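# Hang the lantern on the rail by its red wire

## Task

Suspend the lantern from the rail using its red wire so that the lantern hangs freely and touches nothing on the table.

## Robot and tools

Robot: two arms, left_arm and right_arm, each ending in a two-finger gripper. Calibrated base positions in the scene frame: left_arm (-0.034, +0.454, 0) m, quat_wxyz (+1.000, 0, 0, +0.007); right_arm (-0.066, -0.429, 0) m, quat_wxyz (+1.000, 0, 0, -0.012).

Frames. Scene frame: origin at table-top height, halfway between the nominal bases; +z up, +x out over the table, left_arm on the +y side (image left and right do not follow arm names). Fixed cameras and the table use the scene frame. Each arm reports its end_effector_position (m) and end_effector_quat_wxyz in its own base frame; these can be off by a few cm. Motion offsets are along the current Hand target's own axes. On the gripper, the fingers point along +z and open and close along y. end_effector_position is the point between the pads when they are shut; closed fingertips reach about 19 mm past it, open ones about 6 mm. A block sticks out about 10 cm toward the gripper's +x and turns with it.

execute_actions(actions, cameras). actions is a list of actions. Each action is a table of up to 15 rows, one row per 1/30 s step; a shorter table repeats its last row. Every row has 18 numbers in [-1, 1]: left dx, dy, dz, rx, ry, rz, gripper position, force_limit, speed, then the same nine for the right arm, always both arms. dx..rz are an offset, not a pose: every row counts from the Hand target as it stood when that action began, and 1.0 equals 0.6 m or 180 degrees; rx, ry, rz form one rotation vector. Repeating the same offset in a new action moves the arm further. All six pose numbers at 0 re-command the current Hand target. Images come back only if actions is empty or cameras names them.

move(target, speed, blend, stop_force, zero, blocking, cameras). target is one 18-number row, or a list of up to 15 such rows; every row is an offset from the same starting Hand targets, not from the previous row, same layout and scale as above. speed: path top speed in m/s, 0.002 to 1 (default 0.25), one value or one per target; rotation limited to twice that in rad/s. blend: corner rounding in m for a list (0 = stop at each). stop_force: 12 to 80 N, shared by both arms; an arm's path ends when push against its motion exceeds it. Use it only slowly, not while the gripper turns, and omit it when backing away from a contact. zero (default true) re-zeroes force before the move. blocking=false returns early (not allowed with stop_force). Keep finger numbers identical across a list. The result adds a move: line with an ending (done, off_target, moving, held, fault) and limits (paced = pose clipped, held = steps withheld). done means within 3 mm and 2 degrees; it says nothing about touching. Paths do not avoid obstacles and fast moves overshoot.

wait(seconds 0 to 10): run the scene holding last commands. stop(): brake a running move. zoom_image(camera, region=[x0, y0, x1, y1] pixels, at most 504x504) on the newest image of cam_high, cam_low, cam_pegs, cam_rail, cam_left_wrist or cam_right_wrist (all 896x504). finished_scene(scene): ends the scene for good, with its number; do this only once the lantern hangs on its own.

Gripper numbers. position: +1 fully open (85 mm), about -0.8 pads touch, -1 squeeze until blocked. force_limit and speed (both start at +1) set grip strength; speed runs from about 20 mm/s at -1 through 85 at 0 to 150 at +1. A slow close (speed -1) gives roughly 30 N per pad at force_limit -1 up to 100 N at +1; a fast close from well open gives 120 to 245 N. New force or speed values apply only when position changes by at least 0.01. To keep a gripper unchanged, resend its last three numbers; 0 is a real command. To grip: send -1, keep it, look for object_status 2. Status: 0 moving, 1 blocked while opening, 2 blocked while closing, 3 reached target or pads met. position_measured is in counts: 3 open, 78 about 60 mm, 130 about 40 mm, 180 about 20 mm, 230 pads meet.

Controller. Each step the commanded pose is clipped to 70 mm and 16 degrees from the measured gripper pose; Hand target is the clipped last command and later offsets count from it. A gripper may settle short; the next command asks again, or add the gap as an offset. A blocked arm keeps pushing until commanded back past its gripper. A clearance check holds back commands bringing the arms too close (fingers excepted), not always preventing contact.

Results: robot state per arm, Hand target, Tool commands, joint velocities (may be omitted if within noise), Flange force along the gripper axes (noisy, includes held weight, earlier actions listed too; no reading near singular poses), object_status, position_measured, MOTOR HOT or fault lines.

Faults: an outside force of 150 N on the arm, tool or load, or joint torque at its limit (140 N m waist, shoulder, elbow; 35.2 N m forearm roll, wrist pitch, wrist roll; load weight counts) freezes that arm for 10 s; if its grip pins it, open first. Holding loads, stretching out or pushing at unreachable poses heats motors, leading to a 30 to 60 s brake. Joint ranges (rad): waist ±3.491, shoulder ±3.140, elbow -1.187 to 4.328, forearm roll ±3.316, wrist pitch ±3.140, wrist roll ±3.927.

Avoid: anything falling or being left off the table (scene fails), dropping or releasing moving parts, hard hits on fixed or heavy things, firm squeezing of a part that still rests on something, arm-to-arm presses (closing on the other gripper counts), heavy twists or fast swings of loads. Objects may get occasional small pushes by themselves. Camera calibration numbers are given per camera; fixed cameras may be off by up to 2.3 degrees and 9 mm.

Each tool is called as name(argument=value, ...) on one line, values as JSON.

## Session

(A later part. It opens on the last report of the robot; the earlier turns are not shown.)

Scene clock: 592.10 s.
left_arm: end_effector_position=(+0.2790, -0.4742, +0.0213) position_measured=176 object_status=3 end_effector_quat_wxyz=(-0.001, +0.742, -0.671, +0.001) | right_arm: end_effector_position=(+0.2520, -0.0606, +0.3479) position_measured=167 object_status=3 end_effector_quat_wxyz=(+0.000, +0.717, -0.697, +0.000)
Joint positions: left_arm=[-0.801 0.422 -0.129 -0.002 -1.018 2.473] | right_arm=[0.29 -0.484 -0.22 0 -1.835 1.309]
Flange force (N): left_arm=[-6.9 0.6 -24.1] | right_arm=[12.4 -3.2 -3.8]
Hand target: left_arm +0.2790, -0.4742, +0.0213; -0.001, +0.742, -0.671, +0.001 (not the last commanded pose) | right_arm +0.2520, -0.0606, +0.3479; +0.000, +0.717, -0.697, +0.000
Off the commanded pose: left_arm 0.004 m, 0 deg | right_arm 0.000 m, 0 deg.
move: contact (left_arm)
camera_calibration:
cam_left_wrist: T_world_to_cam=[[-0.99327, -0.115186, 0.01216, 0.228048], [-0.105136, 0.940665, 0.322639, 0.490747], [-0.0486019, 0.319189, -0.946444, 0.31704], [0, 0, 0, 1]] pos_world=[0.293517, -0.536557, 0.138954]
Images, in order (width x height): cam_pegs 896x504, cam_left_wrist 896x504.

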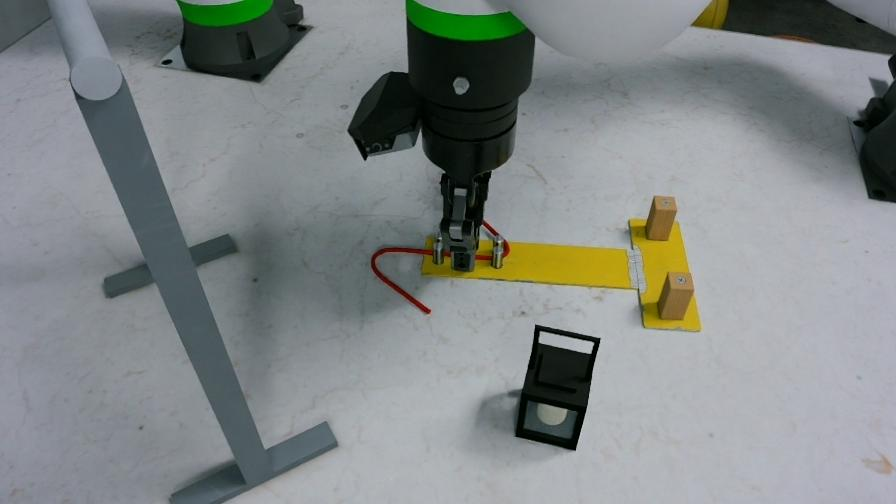

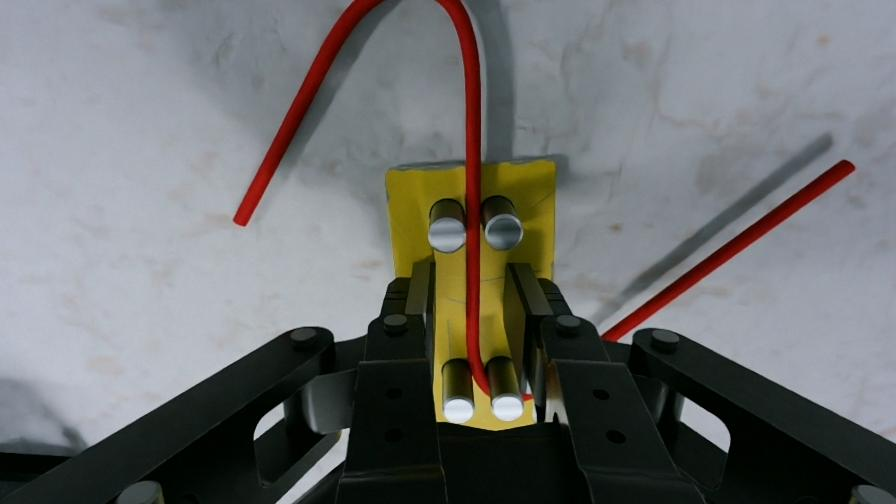

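move(target=[[0,0,-0.0025,0,0,0,-0.376,-1,0,0,0,0,0,0,0,-0.3,-1,-1],[0,0,-0.0025,0,0,0,-1,0,-1,0,0,0,0,0,0,-0.3,-1,-1]], speed=0.02, cameras=["cam_left_wrist"])

move(target=[0,0,-0.1333,0,0,0,-1,0,-1,0,0,0,0,0,0,-0.3,-1,-1], speed=0.06, cameras=["cam_left_wrist","cam_pegs","cam_rail"])

Scene clock: 597.17 s.
left_arm: end_effector_position=(+0.2790, -0.4742, +0.0228) position_measured=226 object_status=0 end_effector_quat_wxyz=(-0.001, +0.742, -0.671, +0.001) | right_arm: end_effector_position=(+0.2520, -0.0606, +0.3479) position_measured=167 object_status=3 end_effector_quat_wxyz=(+0.000, +0.717, -0.697, +0.000)
Joint positions: left_arm=[-0.801 0.42 -0.128 -0.002 -1.021 2.473] | right_arm=[0.29 -0.484 -0.22 0 -1.835 1.309]
Flange force (N): left_arm=[0.3 -1.0 0.6] | right_arm=[12.9 -2.9 -3.4]
Hand target: left_arm +0.2790, -0.4742, +0.0228; -0.001, +0.742, -0.671, +0.001 | right_arm +0.2520, -0.0606, +0.3479; +0.000, +0.717, -0.697, +0.000
Off the commanded pose: left_arm 0.000 m, 0 deg | right_arm 0.000 m, 0 deg.
move: done
camera_calibration:
cam_left_wrist: T_world_to_cam=[[-0.993269, -0.115186, 0.0121599, 0.228029], [-0.105136, 0.940665, 0.322639, 0.490263], [-0.0486019, 0.319189, -0.946444, 0.31846], [0, 0, 0, 1]] pos_world=[0.293517, -0.536557, 0.140454]
Images, in order (width x height): cam_left_wrist 896x504.

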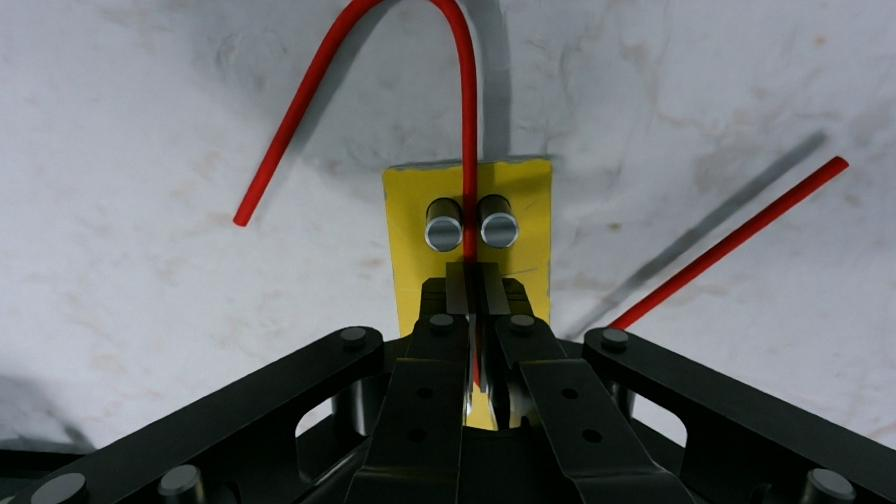

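Scene clock: 598.80 s.
left_arm: end_effector_position=(+0.2788, -0.4742, +0.1028) position_measured=226 object_status=2 end_effector_quat_wxyz=(-0.001, +0.742, -0.671, +0.001) | right_arm: end_effector_position=(+0.2520, -0.0606, +0.3479) position_measured=167 object_status=3 end_effector_quat_wxyz=(+0.000, +0.717, -0.697, +0.000)
Joint positions: left_arm=[-0.801 0.333 -0.042 -0.001 -1.195 2.473] | right_arm=[0.29 -0.484 -0.22 0 -1.835 1.309]
Flange force (N): left_arm=[0.1 -1.5 3.3] | right_arm=[12.7 -3.2 -3.6]
Hand target: left_arm +0.2788, -0.4742, +0.1028; -0.001, +0.742, -0.671, +0.001 | right_arm +0.2520, -0.0606, +0.3479; +0.000, +0.717, -0.697, +0.000
Off the commanded pose: left_arm 0.000 m, 0 deg | right_arm 0.000 m, 0 deg.
move: done
camera_calibration:
cam_left_wrist: T_world_to_cam=[[-0.993264, -0.115222, 0.0122642, 0.226913], [-0.105141, 0.940691, 0.32256, 0.464474], [-0.048703, 0.319098, -0.946469, 0.394157], [0, 0, 0, 1]] pos_world=[0.293417, -0.536556, 0.220454]
Images, in order (width x height): cam_pegs 896x504, cam_rail 896x504, cam_left_wrist 896x504.

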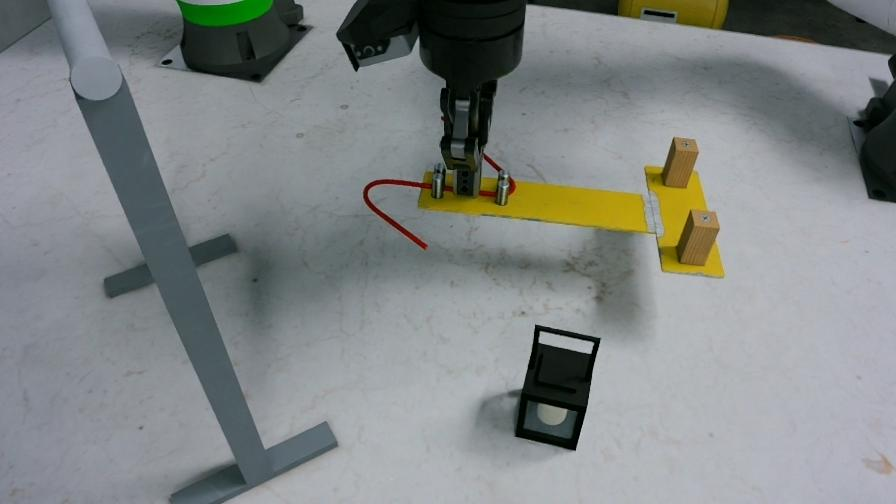

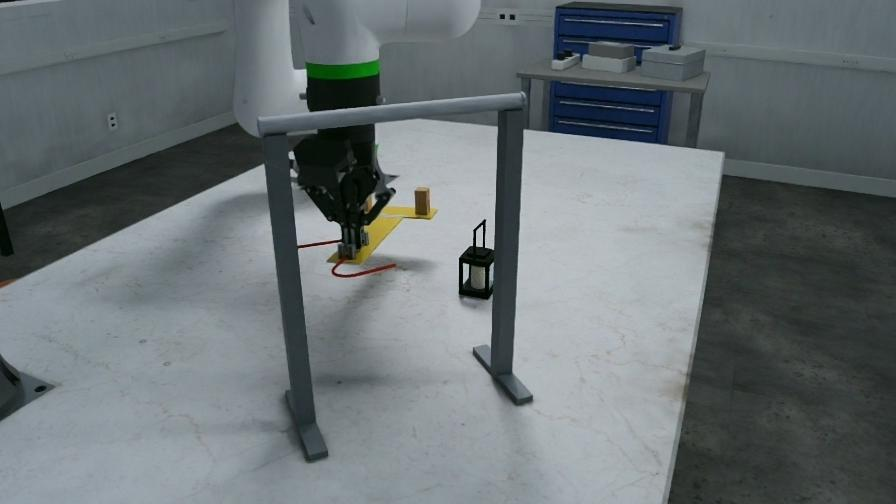

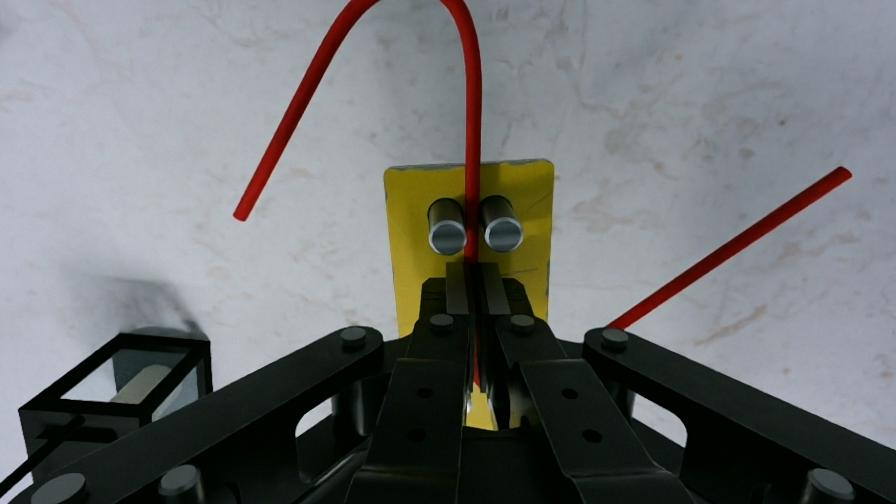

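move(target=[[0,0,0.115,0,0,0,-1,0,-1,0,0,0,0,0,0,-0.3,-1,-1],[0,0,0.1325,0,0,0,-1,0,-1,0,0,0,0,0,0,-0.3,-1,-1],[0,0,0.1325,0,0,0,-0.376,0,-1,0,0,0,0,0,0,-0.3,-1,-1]], speed=[0.06,0.02,0.02], cameras=["cam_left_wrist","cam_pegs","cam_rail"])

Scene clock: 616.70 s.
left_arm: end_effector_position=(+0.2790, -0.4742, +0.0233) position_measured=176 object_status=0 end_effector_quat_wxyz=(-0.001, +0.742, -0.671, +0.001) | right_arm: end_effector_position=(+0.2520, -0.0606, +0.3479) position_measured=167 object_status=3 end_effector_quat_wxyz=(+0.000, +0.717, -0.697, +0.000)
Joint positions: left_arm=[-0.801 0.419 -0.127 -0.002 -1.022 2.473] | right_arm=[0.29 -0.484 -0.22 0 -1.835 1.309]
Flange force (N): left_arm=[0.8 -1.6 1.2] | right_arm=[12.5 -3.2 -3.4]
Hand target: left_arm +0.2790, -0.4742, +0.0233; -0.001, +0.742, -0.671, +0.001 | right_arm +0.2520, -0.0606, +0.3479; +0.000, +0.717, -0.697, +0.000
Off the commanded pose: left_arm 0.000 m, 0 deg | right_arm 0.000 m, 0 deg.
move: done
camera_calibration:
cam_left_wrist: T_world_to_cam=[[-0.99327, -0.115186, 0.01216, 0.228023], [-0.105136, 0.940665, 0.322639, 0.490102], [-0.0486019, 0.319189, -0.946444, 0.318933], [0, 0, 0, 1]] pos_world=[0.293517, -0.536557, 0.140954]
Images, in order (width x height): cam_pegs 896x504, cam_rail 896x504, cam_left_wrist 896x504.

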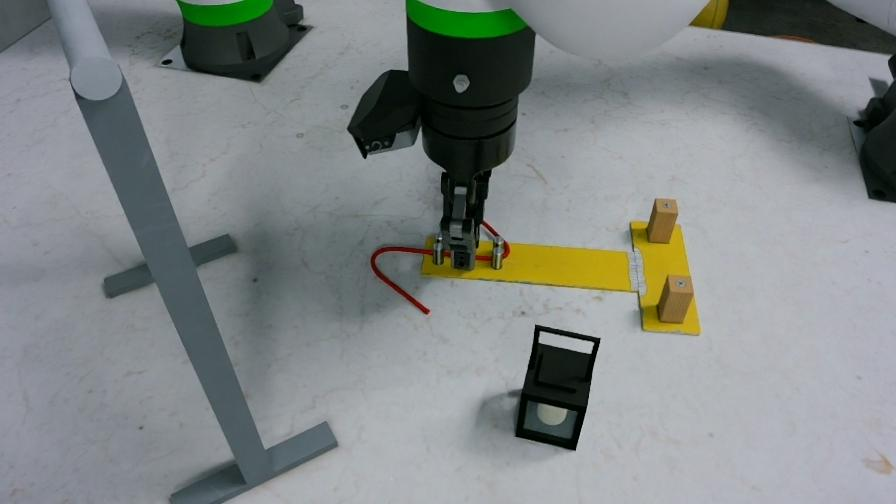

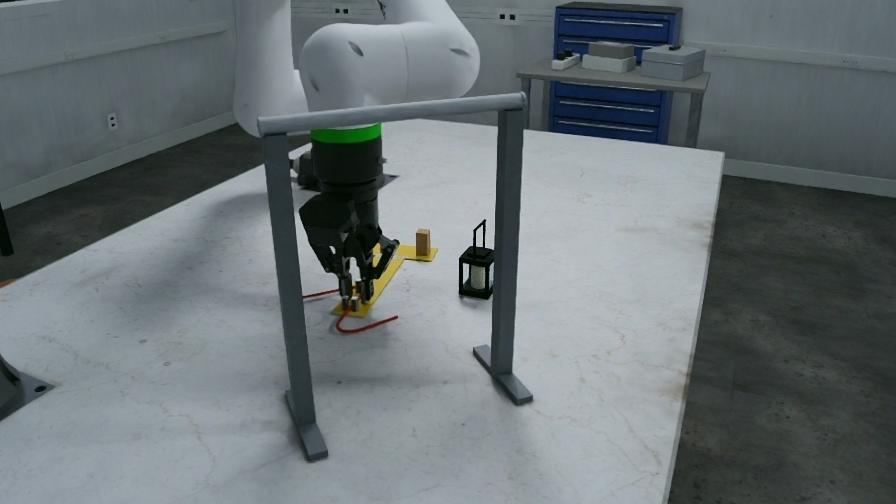

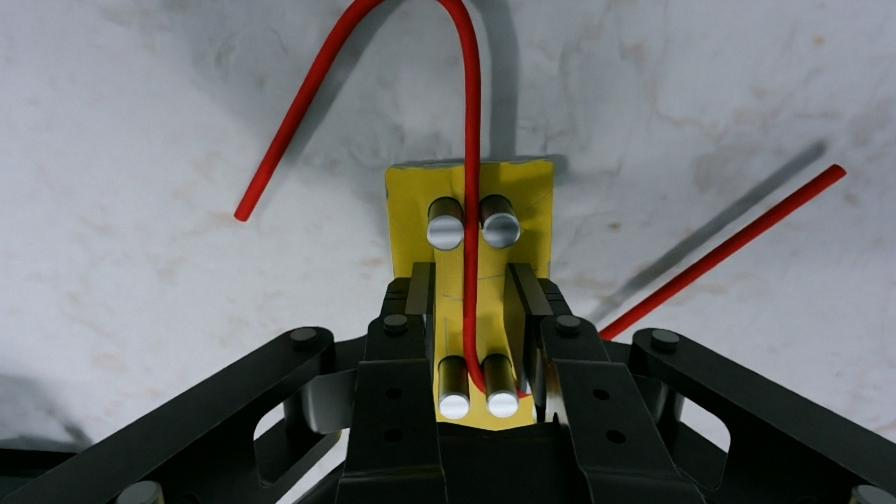

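move(target=[[0,0,-0.15,0,0,0,-0.376,0,-1,0,0,0,0,0,0,-0.3,-1,-1],[-0.5506,0.0765,-0.445,0,0,0.466,-0.08,0,0,0,0,0,0,0,0,-0.3,-1,-1]], speed=[0.1,0.4])

move(target=[0.0503,-0.1903,0.3033,0.1213,-0.1142,0.5102,-0.08,0,0,0,0,0,0,0,0,-0.3,-1,-1], speed=0.3, cameras=["cam_left_wrist","cam_pegs"])

zoom_image(camera="cam_pegs", region=[520, 60, 800, 340])

Scene clock: 630.70 s.
left_arm: end_effector_position=(+0.1996, -0.1500, +0.2900) position_measured=139 object_status=0 end_effector_quat_wxyz=(+0.001, -0.103, +0.995, +0.000) | right_arm: end_effector_position=(+0.2520, -0.0606, +0.3479) position_measured=167 object_status=3 end_effector_quat_wxyz=(+0.000, +0.717, -0.697, +0.000)
Joint positions: left_arm=[-0.097 -0.544 -0.389 0 -1.724 0.304] | right_arm=[0.29 -0.484 -0.22 0 -1.835 1.309]
Flange force (N): left_arm=[-0.6 3.5 0.8] | right_arm=[12.9 -3.3 -3.6]
Hand target: left_arm +0.1996, -0.1500, +0.2900; +0.001, -0.103, +0.995, +0.000 | right_arm +0.2520, -0.0606, +0.3479; +0.000, +0.717, -0.697, +0.000
Off the commanded pose: left_arm 0.000 m, 0 deg | right_arm 0.000 m, 0 deg.
move: done

Scene clock: 633.97 s.
left_arm: end_effector_position=(+0.1939, -0.2680, +0.1081) position_measured=139 object_status=3 end_effector_quat_wxyz=(+0.176, +0.637, +0.735, -0.151) | right_arm: end_effector_position=(+0.2520, -0.0606, +0.3479) position_measured=167 object_status=3 end_effector_quat_wxyz=(+0.000, +0.717, -0.697, +0.000)
Joint positions: left_arm=[-0.093 -0.59 -1.067 0.533 -1.04 -1.598] | right_arm=[0.29 -0.484 -0.22 0 -1.835 1.309]
Flange force (N): left_arm=[3.7 -1.0 -1.9] | right_arm=[12.4 -2.8 -3.0]
Hand target: left_arm +0.1939, -0.2680, +0.1081; +0.176, +0.637, +0.735, -0.151 | right_arm +0.2520, -0.0606, +0.3479; +0.000, +0.717, -0.697, +0.000
Off the commanded pose: left_arm 0.000 m, 0 deg | right_arm 0.000 m, 0 deg.
move: done
camera_calibration:
cam_left_wrist: T_world_to_cam=[[0.986809, 0.161633, 0.00907202, -0.143164], [0.1065, -0.690374, 0.715571, -0.260764], [0.121923, -0.705166, -0.698482, -0.00520874], [0, 0, 0, 1]] pos_world=[0.169682, -0.160558, 0.184256]
Images, in order (width x height): cam_pegs 896x504, cam_left_wrist 896x504.

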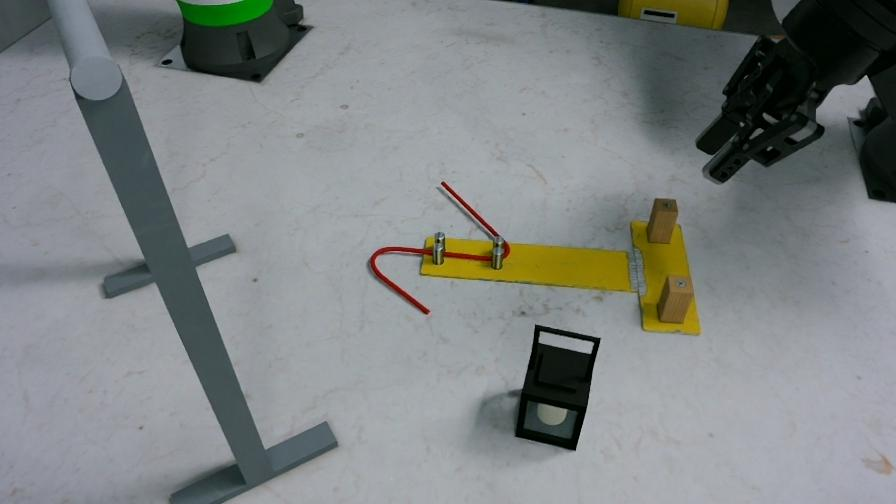

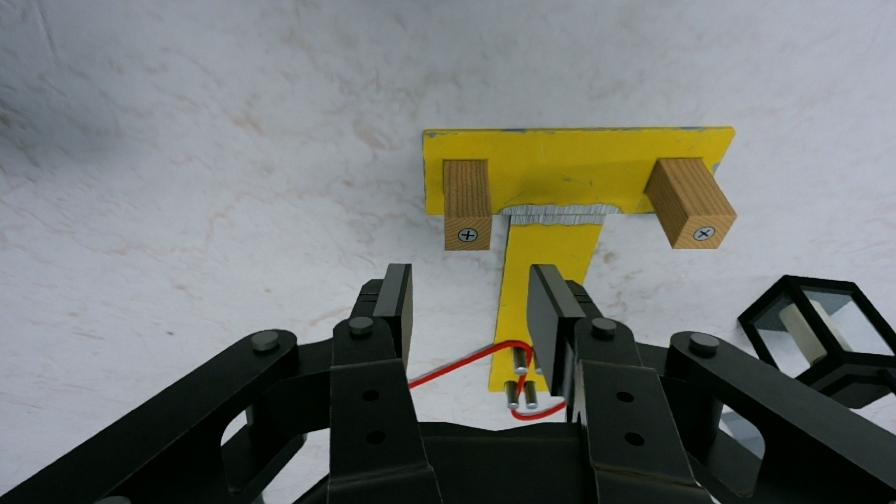

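Scaled by 1.800.

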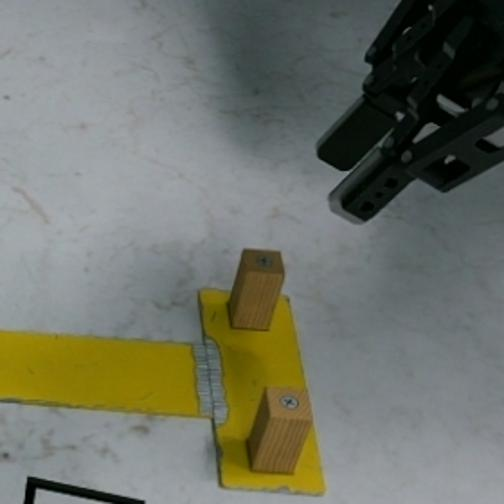

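move(target=[[0,0,0.13,0,0,0,-0.08,0,0,-0.5168,-0.0427,0.1133,0,0,0,-0.461,-1,-1],[0,0,0.13,0,0,0,-1,0,-1,-0.7953,-0.106,0.43,0,0,-0.037,-0.461,-1,-1]], speed=0.2, blend=[0.0,0.0], cameras=["cam_left_wrist","cam_pegs","cam_right_wrist"])

Scene clock: 645.20 s.
left_arm: end_effector_position=(+0.1992, -0.3029, +0.0385) position_measured=182 object_status=0 end_effector_quat_wxyz=(+0.176, +0.637, +0.735, -0.151) | right_arm: end_effector_position=(+0.3023, +0.4180, +0.0896) position_measured=187 object_status=3 end_effector_quat_wxyz=(+0.000, +0.756, -0.654, +0.000)
Joint positions: left_arm=[-0.324 -0.338 -1.153 0.716 -0.659 -1.66] | right_arm=[1.199 0.267 -0.161 0 -1.143 0.515]
Flange force (N): left_arm=[0.8 -1.2 -20.7] | right_arm=[2.2 -5.9 -3.4]
Hand target: left_arm +0.1992, -0.3029, +0.0385; +0.176, +0.637, +0.735, -0.151 | right_arm +0.3023, +0.4180, +0.0896; +0.000, +0.756, -0.654, +0.000
Off the commanded pose: left_arm 0.000 m, 0 deg | right_arm 0.000 m, 0 deg.
move: done
camera_calibration:
cam_left_wrist: T_world_to_cam=[[0.986785, 0.161781, 0.00905632, -0.142004], [0.106614, -0.690349, 0.715578, -0.235555], [0.122019, -0.705156, -0.698474, -0.0790127], [0, 0, 0, 1]] pos_world=[0.174881, -0.195358, 0.114656]
cam_right_wrist: T_world_to_cam=[[-0.987338, -0.158576, 0.00403708, 0.367632], [-0.146986, 0.924154, 0.352611, -0.360082], [-0.0596465, 0.347553, -0.935761, 0.0836068], [0, 0, 0, 1]] pos_world=[0.315037, 0.362011, 0.20372]
Images, in order (width x height): cam_pegs 896x504, cam_left_wrist 896x504, cam_right_wrist 896x504.

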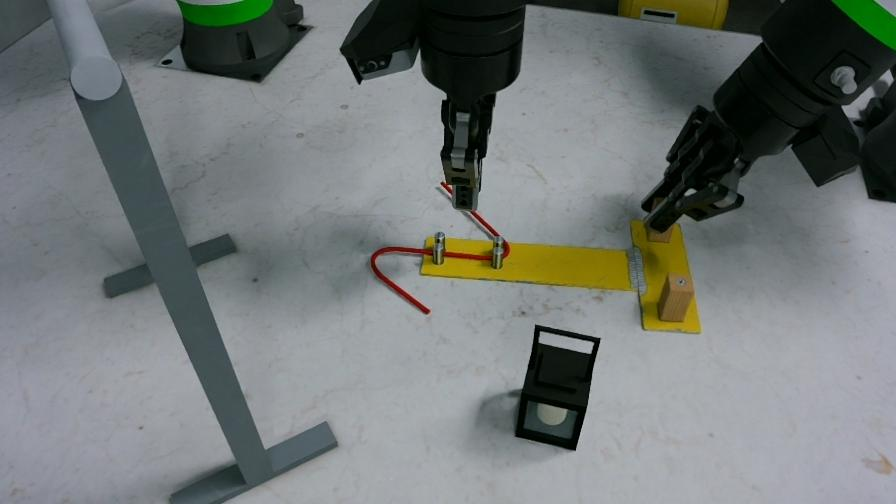

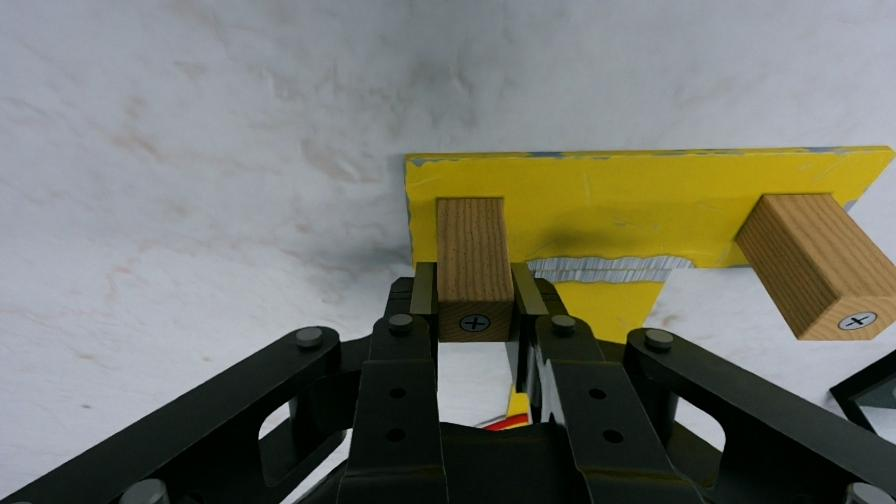

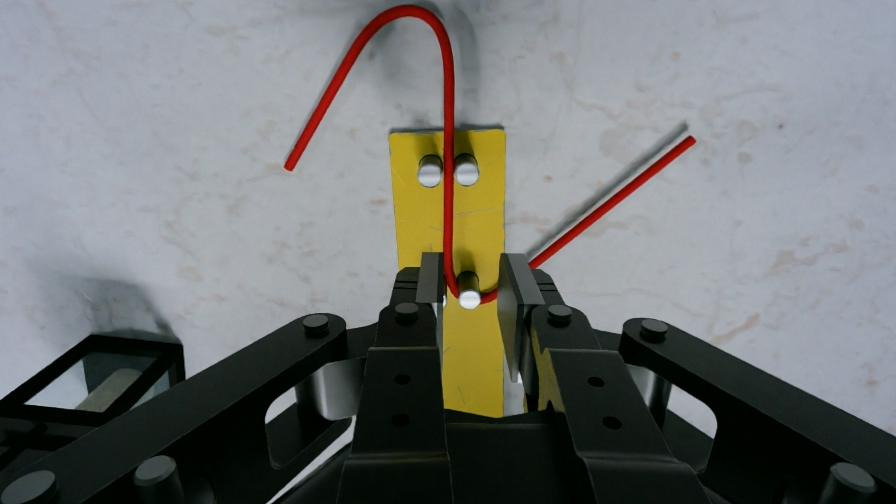

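move(target=[[0,0,0,0,0,0,-1,0,-1,0,-0.0083,0,0,0,0,-0.461,-1,-1],[0,0,0,0,0,0,-1,0,-1,0,-0.0083,0.0833,0,0,0,-0.461,-1,-1]], speed=0.08, cameras=["cam_right_wrist","cam_pegs"])

zoom_image(camera="cam_pegs", region=[340, 130, 560, 340])

Scene clock: 658.00 s.
left_arm: end_effector_position=(+0.1992, -0.3029, +0.0385) position_measured=182 object_status=2 end_effector_quat_wxyz=(+0.176, +0.637, +0.735, -0.151) | right_arm: end_effector_position=(+0.3072, +0.4187, +0.0397) position_measured=187 object_status=3 end_effector_quat_wxyz=(+0.000, +0.756, -0.654, +0.000)
Joint positions: left_arm=[-0.324 -0.338 -1.153 0.716 -0.659 -1.66] | right_arm=[1.191 0.332 -0.206 0 -1.033 0.524]
Flange force (N): left_arm=[0.1 -0.1 -19.3] | right_arm=[2.8 -5.3 -3.1]
Hand target: left_arm +0.1992, -0.3029, +0.0385; +0.176, +0.637, +0.735, -0.151 | right_arm +0.3072, +0.4187, +0.0397; +0.000, +0.756, -0.654, +0.000
Off the commanded pose: left_arm 0.000 m, 0 deg | right_arm 0.000 m, 0 deg.
move: done
camera_calibration:
cam_right_wrist: T_world_to_cam=[[-0.987322, -0.158682, 0.00399636, 0.372921], [-0.1471, 0.924136, 0.352611, -0.34232], [-0.0596463, 0.347553, -0.935761, 0.0368736], [0, 0, 0, 1]] pos_world=[0.320037, 0.36271, 0.15372]
Images, in order (width x height): cam_pegs 896x504, cam_right_wrist 896x504.

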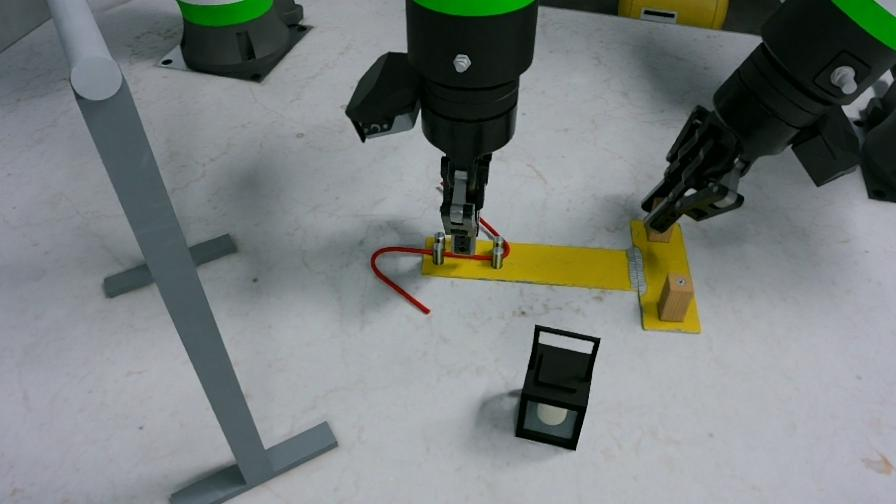

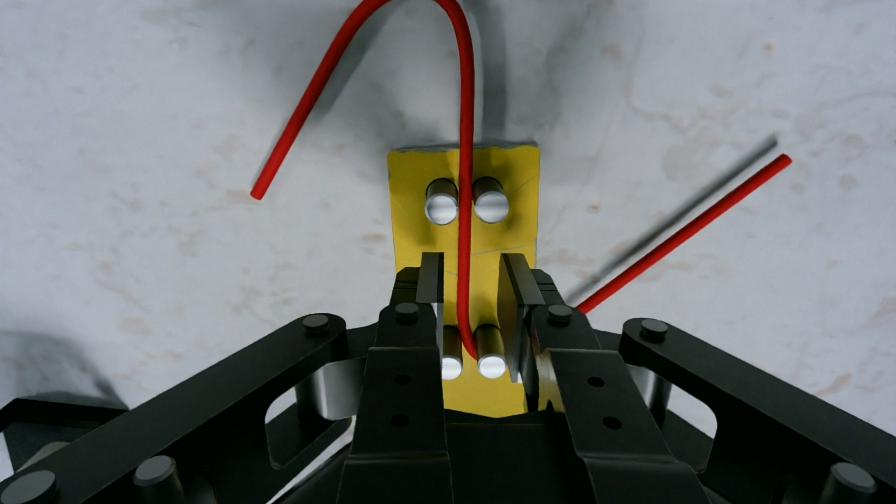

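Scaled by 2.291.

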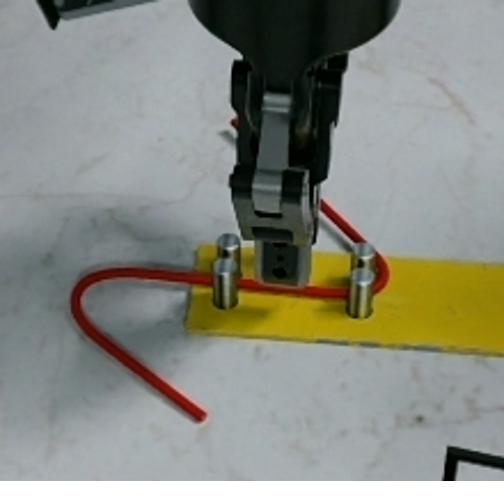

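move(target=[[0,0,0,0,0,0,-1,0,-1,0,-0.002,0.0257,0,0,0,-0.461,-1,-1],[0,0,0,0,0,0,-1,0,-1,0,-0.002,0.0257,0,0,0,-1,0,-1],[0,0,0,0,0,0,-1,0,-1,0,-0.002,-0.03,0,0,0,-1,0,-1]], speed=[0.04,0.04,0.03], cameras=["cam_right_wrist","cam_pegs","cam_left_wrist"])

zoom_image(camera="cam_pegs", region=[340, 130, 560, 340])

Scene clock: 664.50 s.
left_arm: end_effector_position=(+0.1991, -0.3029, +0.0385) position_measured=182 object_status=2 end_effector_quat_wxyz=(+0.176, +0.637, +0.735, -0.151) | right_arm: end_effector_position=(+0.3084, +0.4189, +0.0577) position_measured=227 object_status=2 end_effector_quat_wxyz=(+0.000, +0.756, -0.654, +0.000)
Joint positions: left_arm=[-0.324 -0.338 -1.153 0.716 -0.659 -1.66] | right_arm=[1.189 0.312 -0.185 0 -1.074 0.526]
Flange force (N): left_arm=[-4.7 2.9 -8.3] | right_arm=[2.9 -5.5 -3.0]
Hand target: left_arm +0.1992, -0.3029, +0.0385; +0.176, +0.637, +0.735, -0.151 | right_arm +0.3084, +0.4189, +0.0577; +0.000, +0.756, -0.654, +0.000
Off the commanded pose: left_arm 0.000 m, 0 deg | right_arm 0.000 m, 0 deg.
move: done
camera_calibration:
cam_left_wrist: T_world_to_cam=[[0.986797, 0.16171, 0.00898884, -0.142012], [0.106613, -0.690357, 0.715571, -0.235555], [0.12192, -0.705165, -0.698482, -0.0789962], [0, 0, 0, 1]] pos_world=[0.174882, -0.195358, 0.114656]
cam_right_wrist: T_world_to_cam=[[-0.987337, -0.158586, 0.0040164, 0.373933], [-0.146997, 0.924119, 0.352697, -0.348767], [-0.0596444, 0.347641, -0.935729, 0.0537691], [0, 0, 0, 1]] pos_world=[0.321137, 0.362911, 0.171821]
Images, in order (width x height): cam_pegs 896x504, cam_left_wrist 896x504, cam_right_wrist 896x504.

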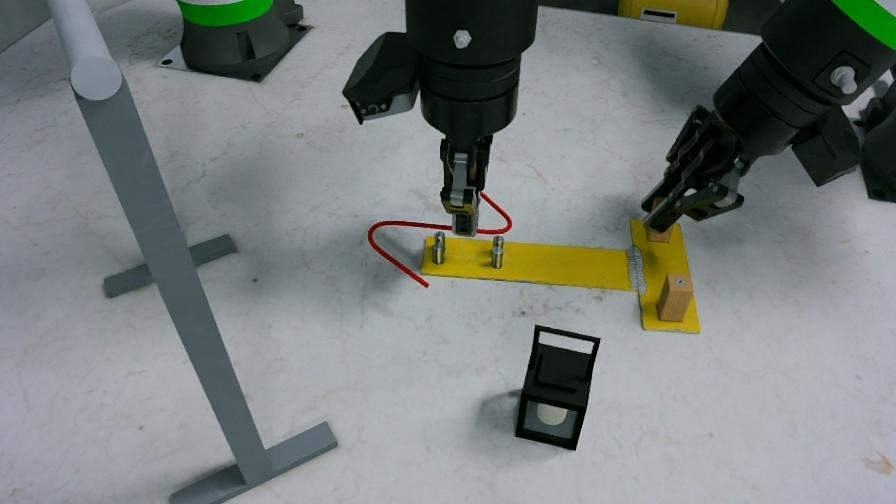

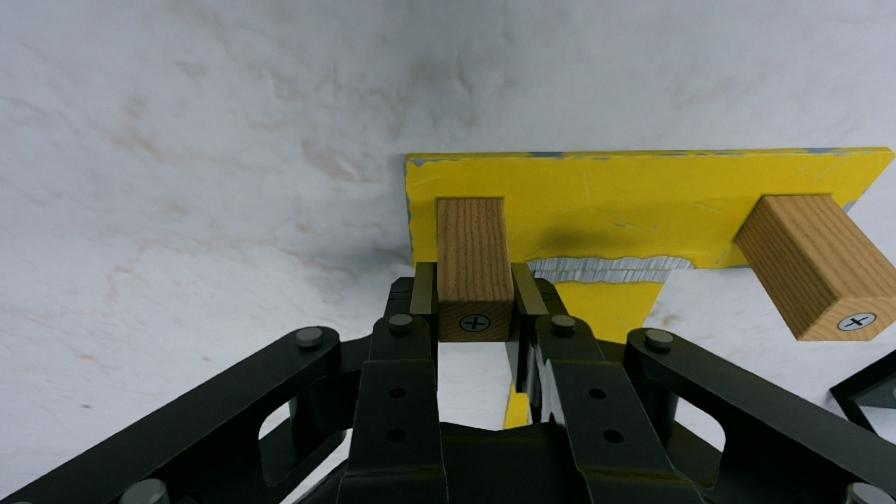

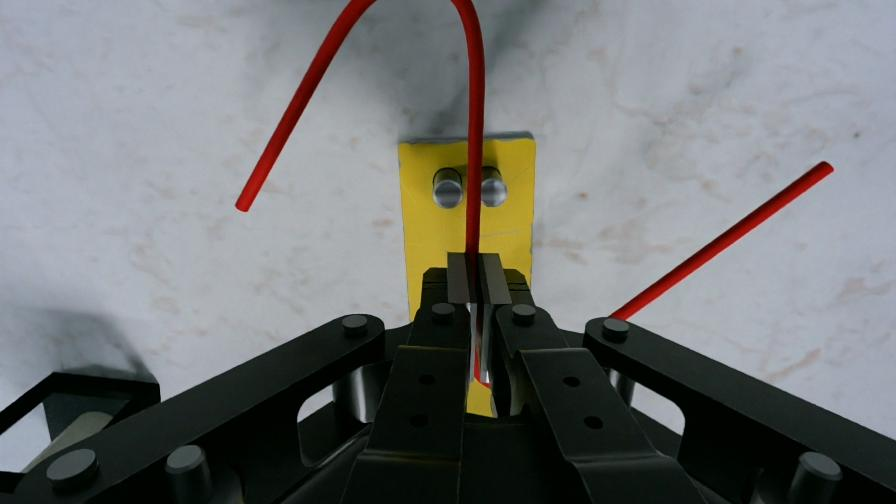

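Scaled by 2.291.

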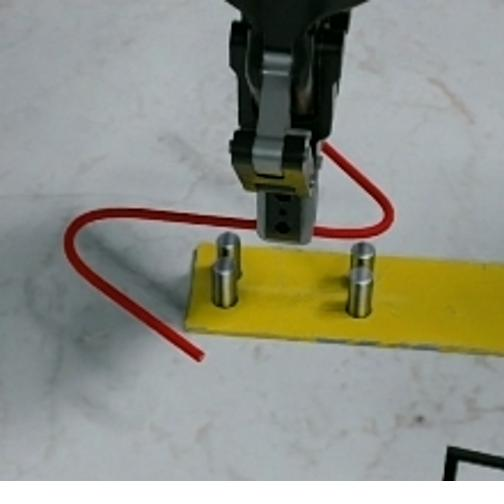

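move(target=[[0,0,0,0,0,0,-1,0,-1,0,0,-0.05,0,0,0,-1,0,-1],[0,0,0,0,0,0,-1,0,-1,0.0457,-0.209,-0.05,0,0,0,-1,0,-1],[0,0,0,0,0,0,-1,0,-1,0.0457,-0.209,0.055,0,0,0,-1,0,-1],[0,0,0,0,0,0,-1,0,-1,0.0457,-0.209,0.063,0,0,0,-1,0,-1],[0,0,0,0,0,0,-0.08,0,-1,0.0457,-0.209,0.063,0,0,0,-0.5,0,-1]], speed=[0.1,0.2,0.1,0.015,0.02], cameras=["cam_right_wrist","cam_pegs","cam_rail"])

Scene clock: 683.63 s.
left_arm: end_effector_position=(+0.1992, -0.3029, +0.0385) position_measured=139 object_status=0 end_effector_quat_wxyz=(+0.176, +0.637, +0.735, -0.151) | right_arm: end_effector_position=(+0.4365, +0.4097, +0.0198) position_measured=192 object_status=3 end_effector_quat_wxyz=(+0.000, +0.756, -0.654, +0.000)
Joint positions: left_arm=[-0.324 -0.338 -1.153 0.716 -0.659 -1.66] | right_arm=[0.973 0.53 0.029 0 -1.07 0.742]
Flange force (N): left_arm=[2.4 0.5 -2.2] | right_arm=[3.9 1.7 -34.8]
Hand target: left_arm +0.1992, -0.3029, +0.0385; +0.176, +0.637, +0.735, -0.151 | right_arm +0.4365, +0.4098, +0.0199; +0.000, +0.756, -0.654, +0.000
Off the commanded pose: left_arm 0.000 m, 0 deg | right_arm 0.000 m, 0 deg.
move: done
camera_calibration:
cam_right_wrist: T_world_to_cam=[[-0.987338, -0.158576, 0.00403708, 0.499098], [-0.146986, 0.924154, 0.352611, -0.308073], [-0.0596465, 0.347553, -0.935761, 0.0291799], [0, 0, 0, 1]] pos_world=[0.449237, 0.353711, 0.13392]
Images, in order (width x height): cam_pegs 896x504, cam_rail 896x504, cam_right_wrist 896x504.

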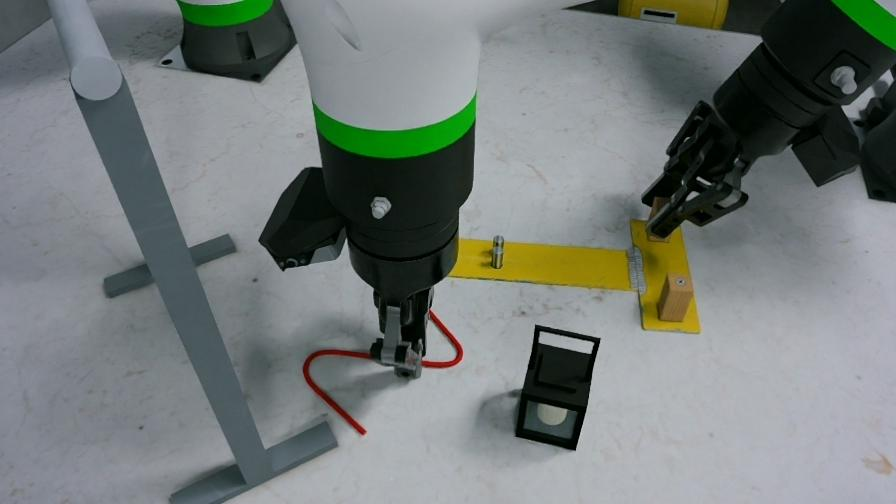

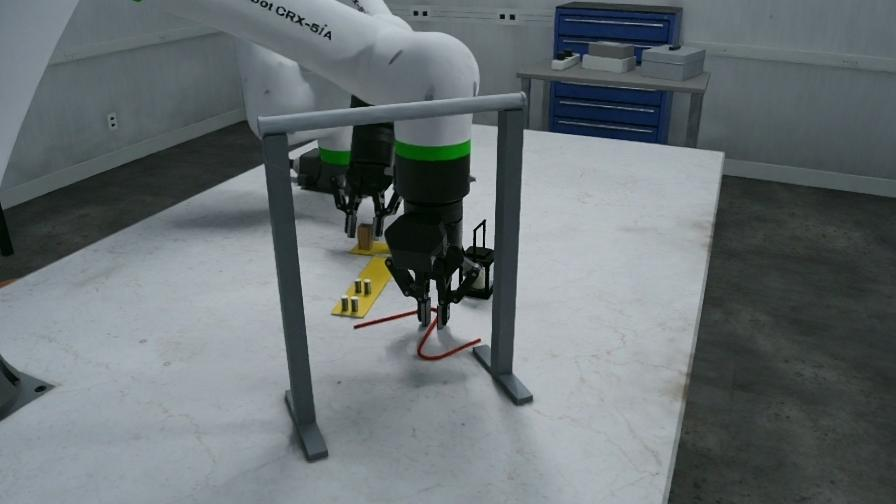

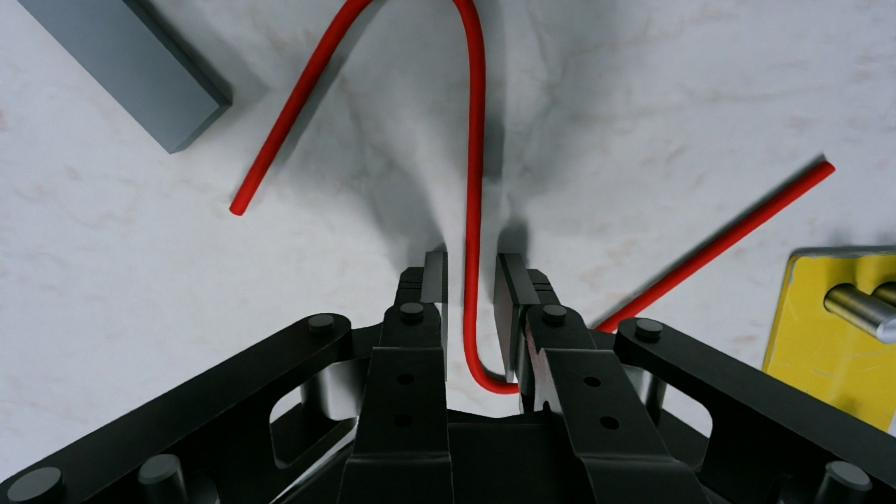

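move(target=[[0,0,0,0,0,0,-0.08,0,-1,0,0,-0.2,0,0,0,-0.5,0,-1],[0,0,-0.1333,0,0,0,-0.08,0,-1,0.1418,0.3009,-0.467,0,0,0,-0.5,0,-1],[0,0,-0.1333,0,0,0,-0.08,0,-1,0.7315,0.4165,-0.5467,0,0,0,-0.5,0,-1]], speed=0.25, blend=[0.01,0.04,0], cameras=["cam_high","cam_pegs","cam_rail"])

Scene clock: 691.57 s.
left_arm: end_effector_position=(+0.1938, -0.2671, +0.1099) position_measured=139 object_status=3 end_effector_quat_wxyz=(+0.176, +0.637, +0.735, -0.151) | right_arm: end_effector_position=(+0.2522, -0.0603, +0.3481) position_measured=192 object_status=3 end_effector_quat_wxyz=(+0.000, +0.756, -0.654, +0.000)
Joint positions: left_arm=[-0.087 -0.595 -1.065 0.531 -1.05 -1.599] | right_arm=[0.291 -0.484 -0.219 0 -1.836 1.424]
Flange force (N): left_arm=[4.9 -0.4 -2.2] | right_arm=[14.5 -2.0 -3.1]
Hand target: left_arm +0.1938, -0.2671, +0.1099; +0.176, +0.637, +0.735, -0.151 | right_arm +0.2522, -0.0603, +0.3481; +0.000, +0.756, -0.654, +0.000
Off the commanded pose: left_arm 0.000 m, 0 deg | right_arm 0.000 m, 0 deg.
move: done
Images, in order (width x height): cam_high 896x504, cam_pegs 896x504, cam_rail 896x504.

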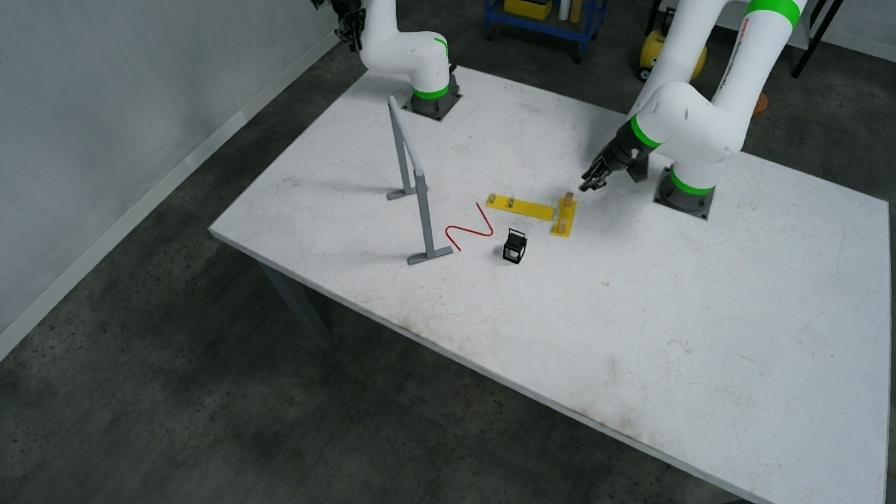

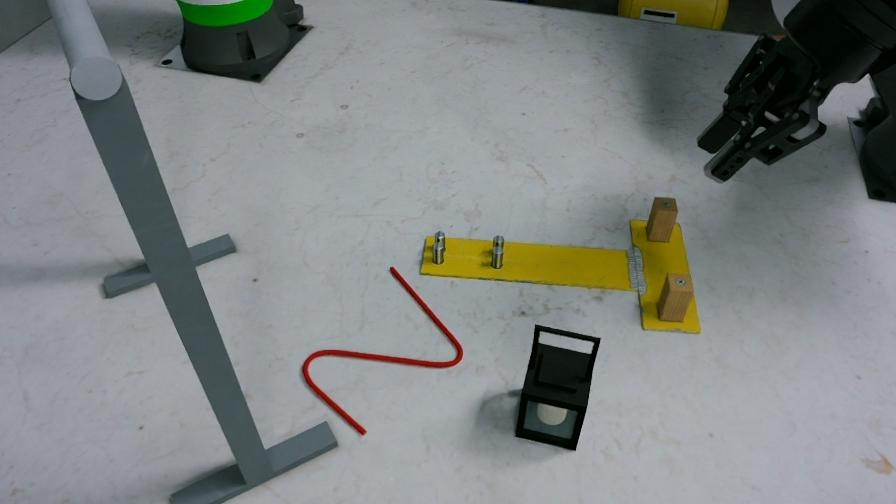

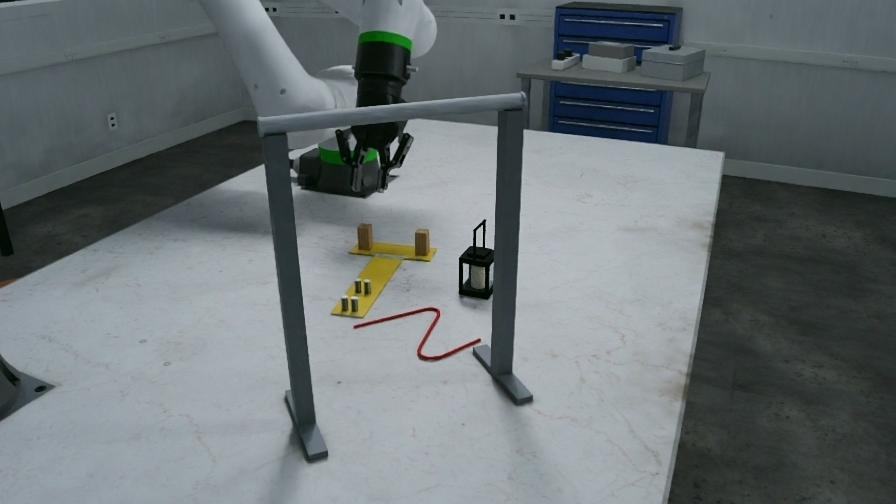

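move(target=[[0.028,0.0383,-0.3688,-0.1213,0.1142,-0.5102,-0.376,0,-1,0,0,0,0,0,0,-0.5,0,-1],[-0.4032,0.1813,-0.057,-0.2291,0.0054,-0.9611,-0.376,0,-1,0,0,0,0,0,0,-0.5,0,-1],[-0.4212,0.2997,0.1763,-0.2291,0.0054,-0.9611,-0.376,0,-1,0,0,0,0,0,0,-0.5,0,-1]], speed=0.4, blend=0.02, cameras=["cam_left_wrist","cam_pegs","cam_rail"])

Scene clock: 716.43 s.
left_arm: end_effector_position=(+0.4106, -0.5121, +0.1302) position_measured=176 object_status=3 end_effector_quat_wxyz=(+0.000, +0.743, -0.670, +0.001) | right_arm: end_effector_position=(+0.2522, -0.0603, +0.3481) position_measured=192 object_status=3 end_effector_quat_wxyz=(+0.000, +0.756, -0.654, +0.000)
Joint positions: left_arm=[-0.696 0.572 0.368 -0.001 -1.366 2.37] | right_arm=[0.291 -0.484 -0.219 0 -1.836 1.424]
Flange force (N): left_arm=[3.5 -3.7 1.7] | right_arm=[13.4 -2.4 -3.5]
Hand target: left_arm +0.4106, -0.5121, +0.1301; +0.000, +0.743, -0.670, +0.001 | right_arm +0.2522, -0.0603, +0.3481; +0.000, +0.756, -0.654, +0.000
Off the commanded pose: left_arm 0.000 m, 0 deg | right_arm 0.000 m, 0 deg.
move: done
camera_calibration:
cam_left_wrist: T_world_to_cam=[[-0.992895, -0.118276, 0.0130605, 0.351331], [-0.107774, 0.940359, 0.322659, 0.505988], [-0.0504445, 0.318959, -0.946425, 0.439236], [0, 0, 0, 1]] pos_world=[0.425524, -0.574355, 0.247853]
Images, in order (width x height): cam_pegs 896x504, cam_rail 896x504, cam_left_wrist 896x504.

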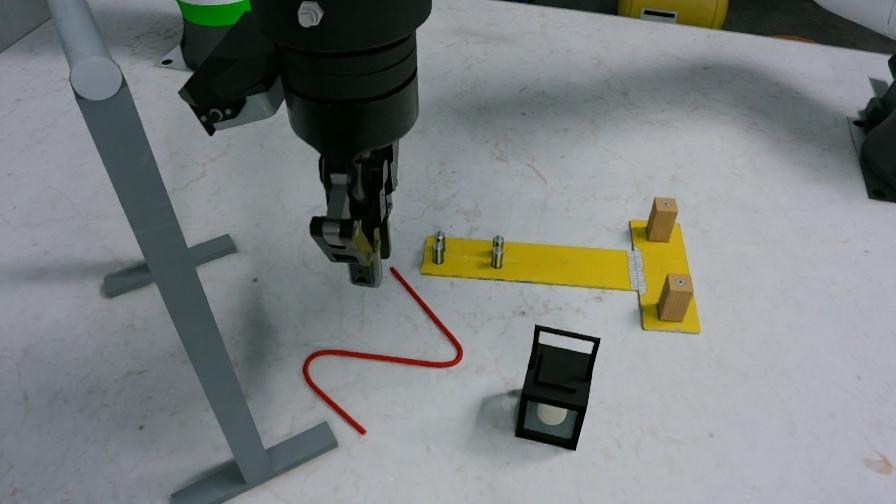

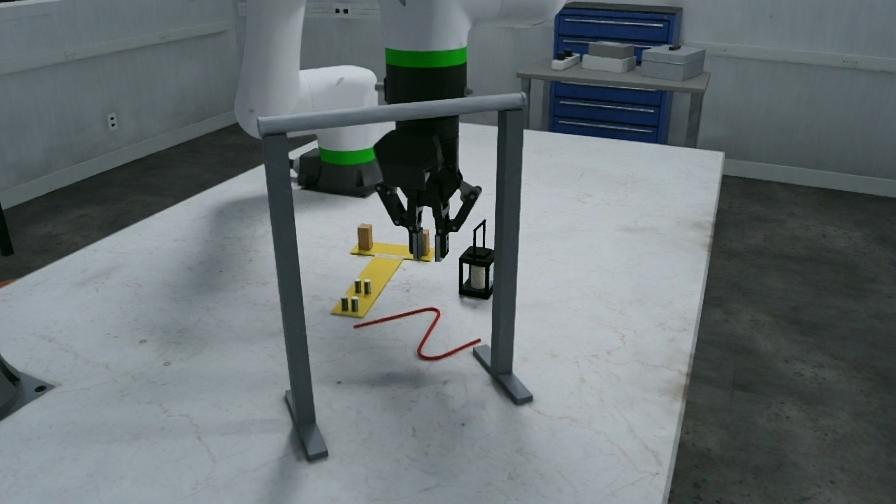

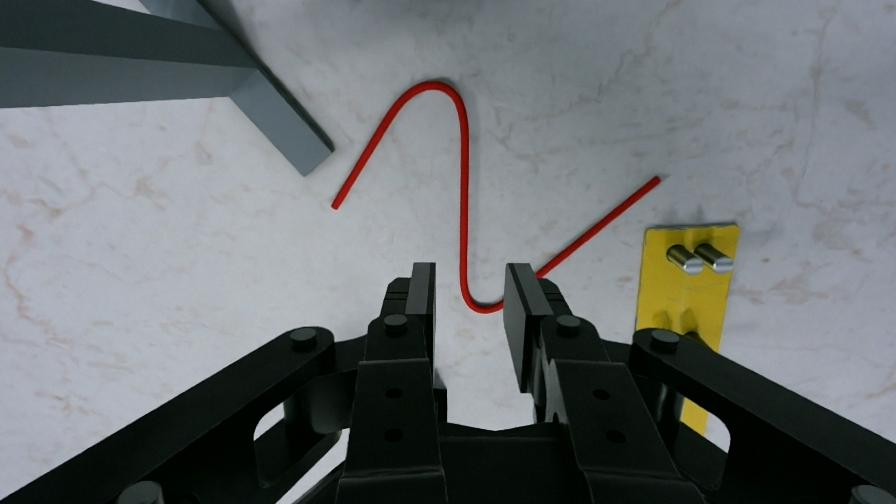

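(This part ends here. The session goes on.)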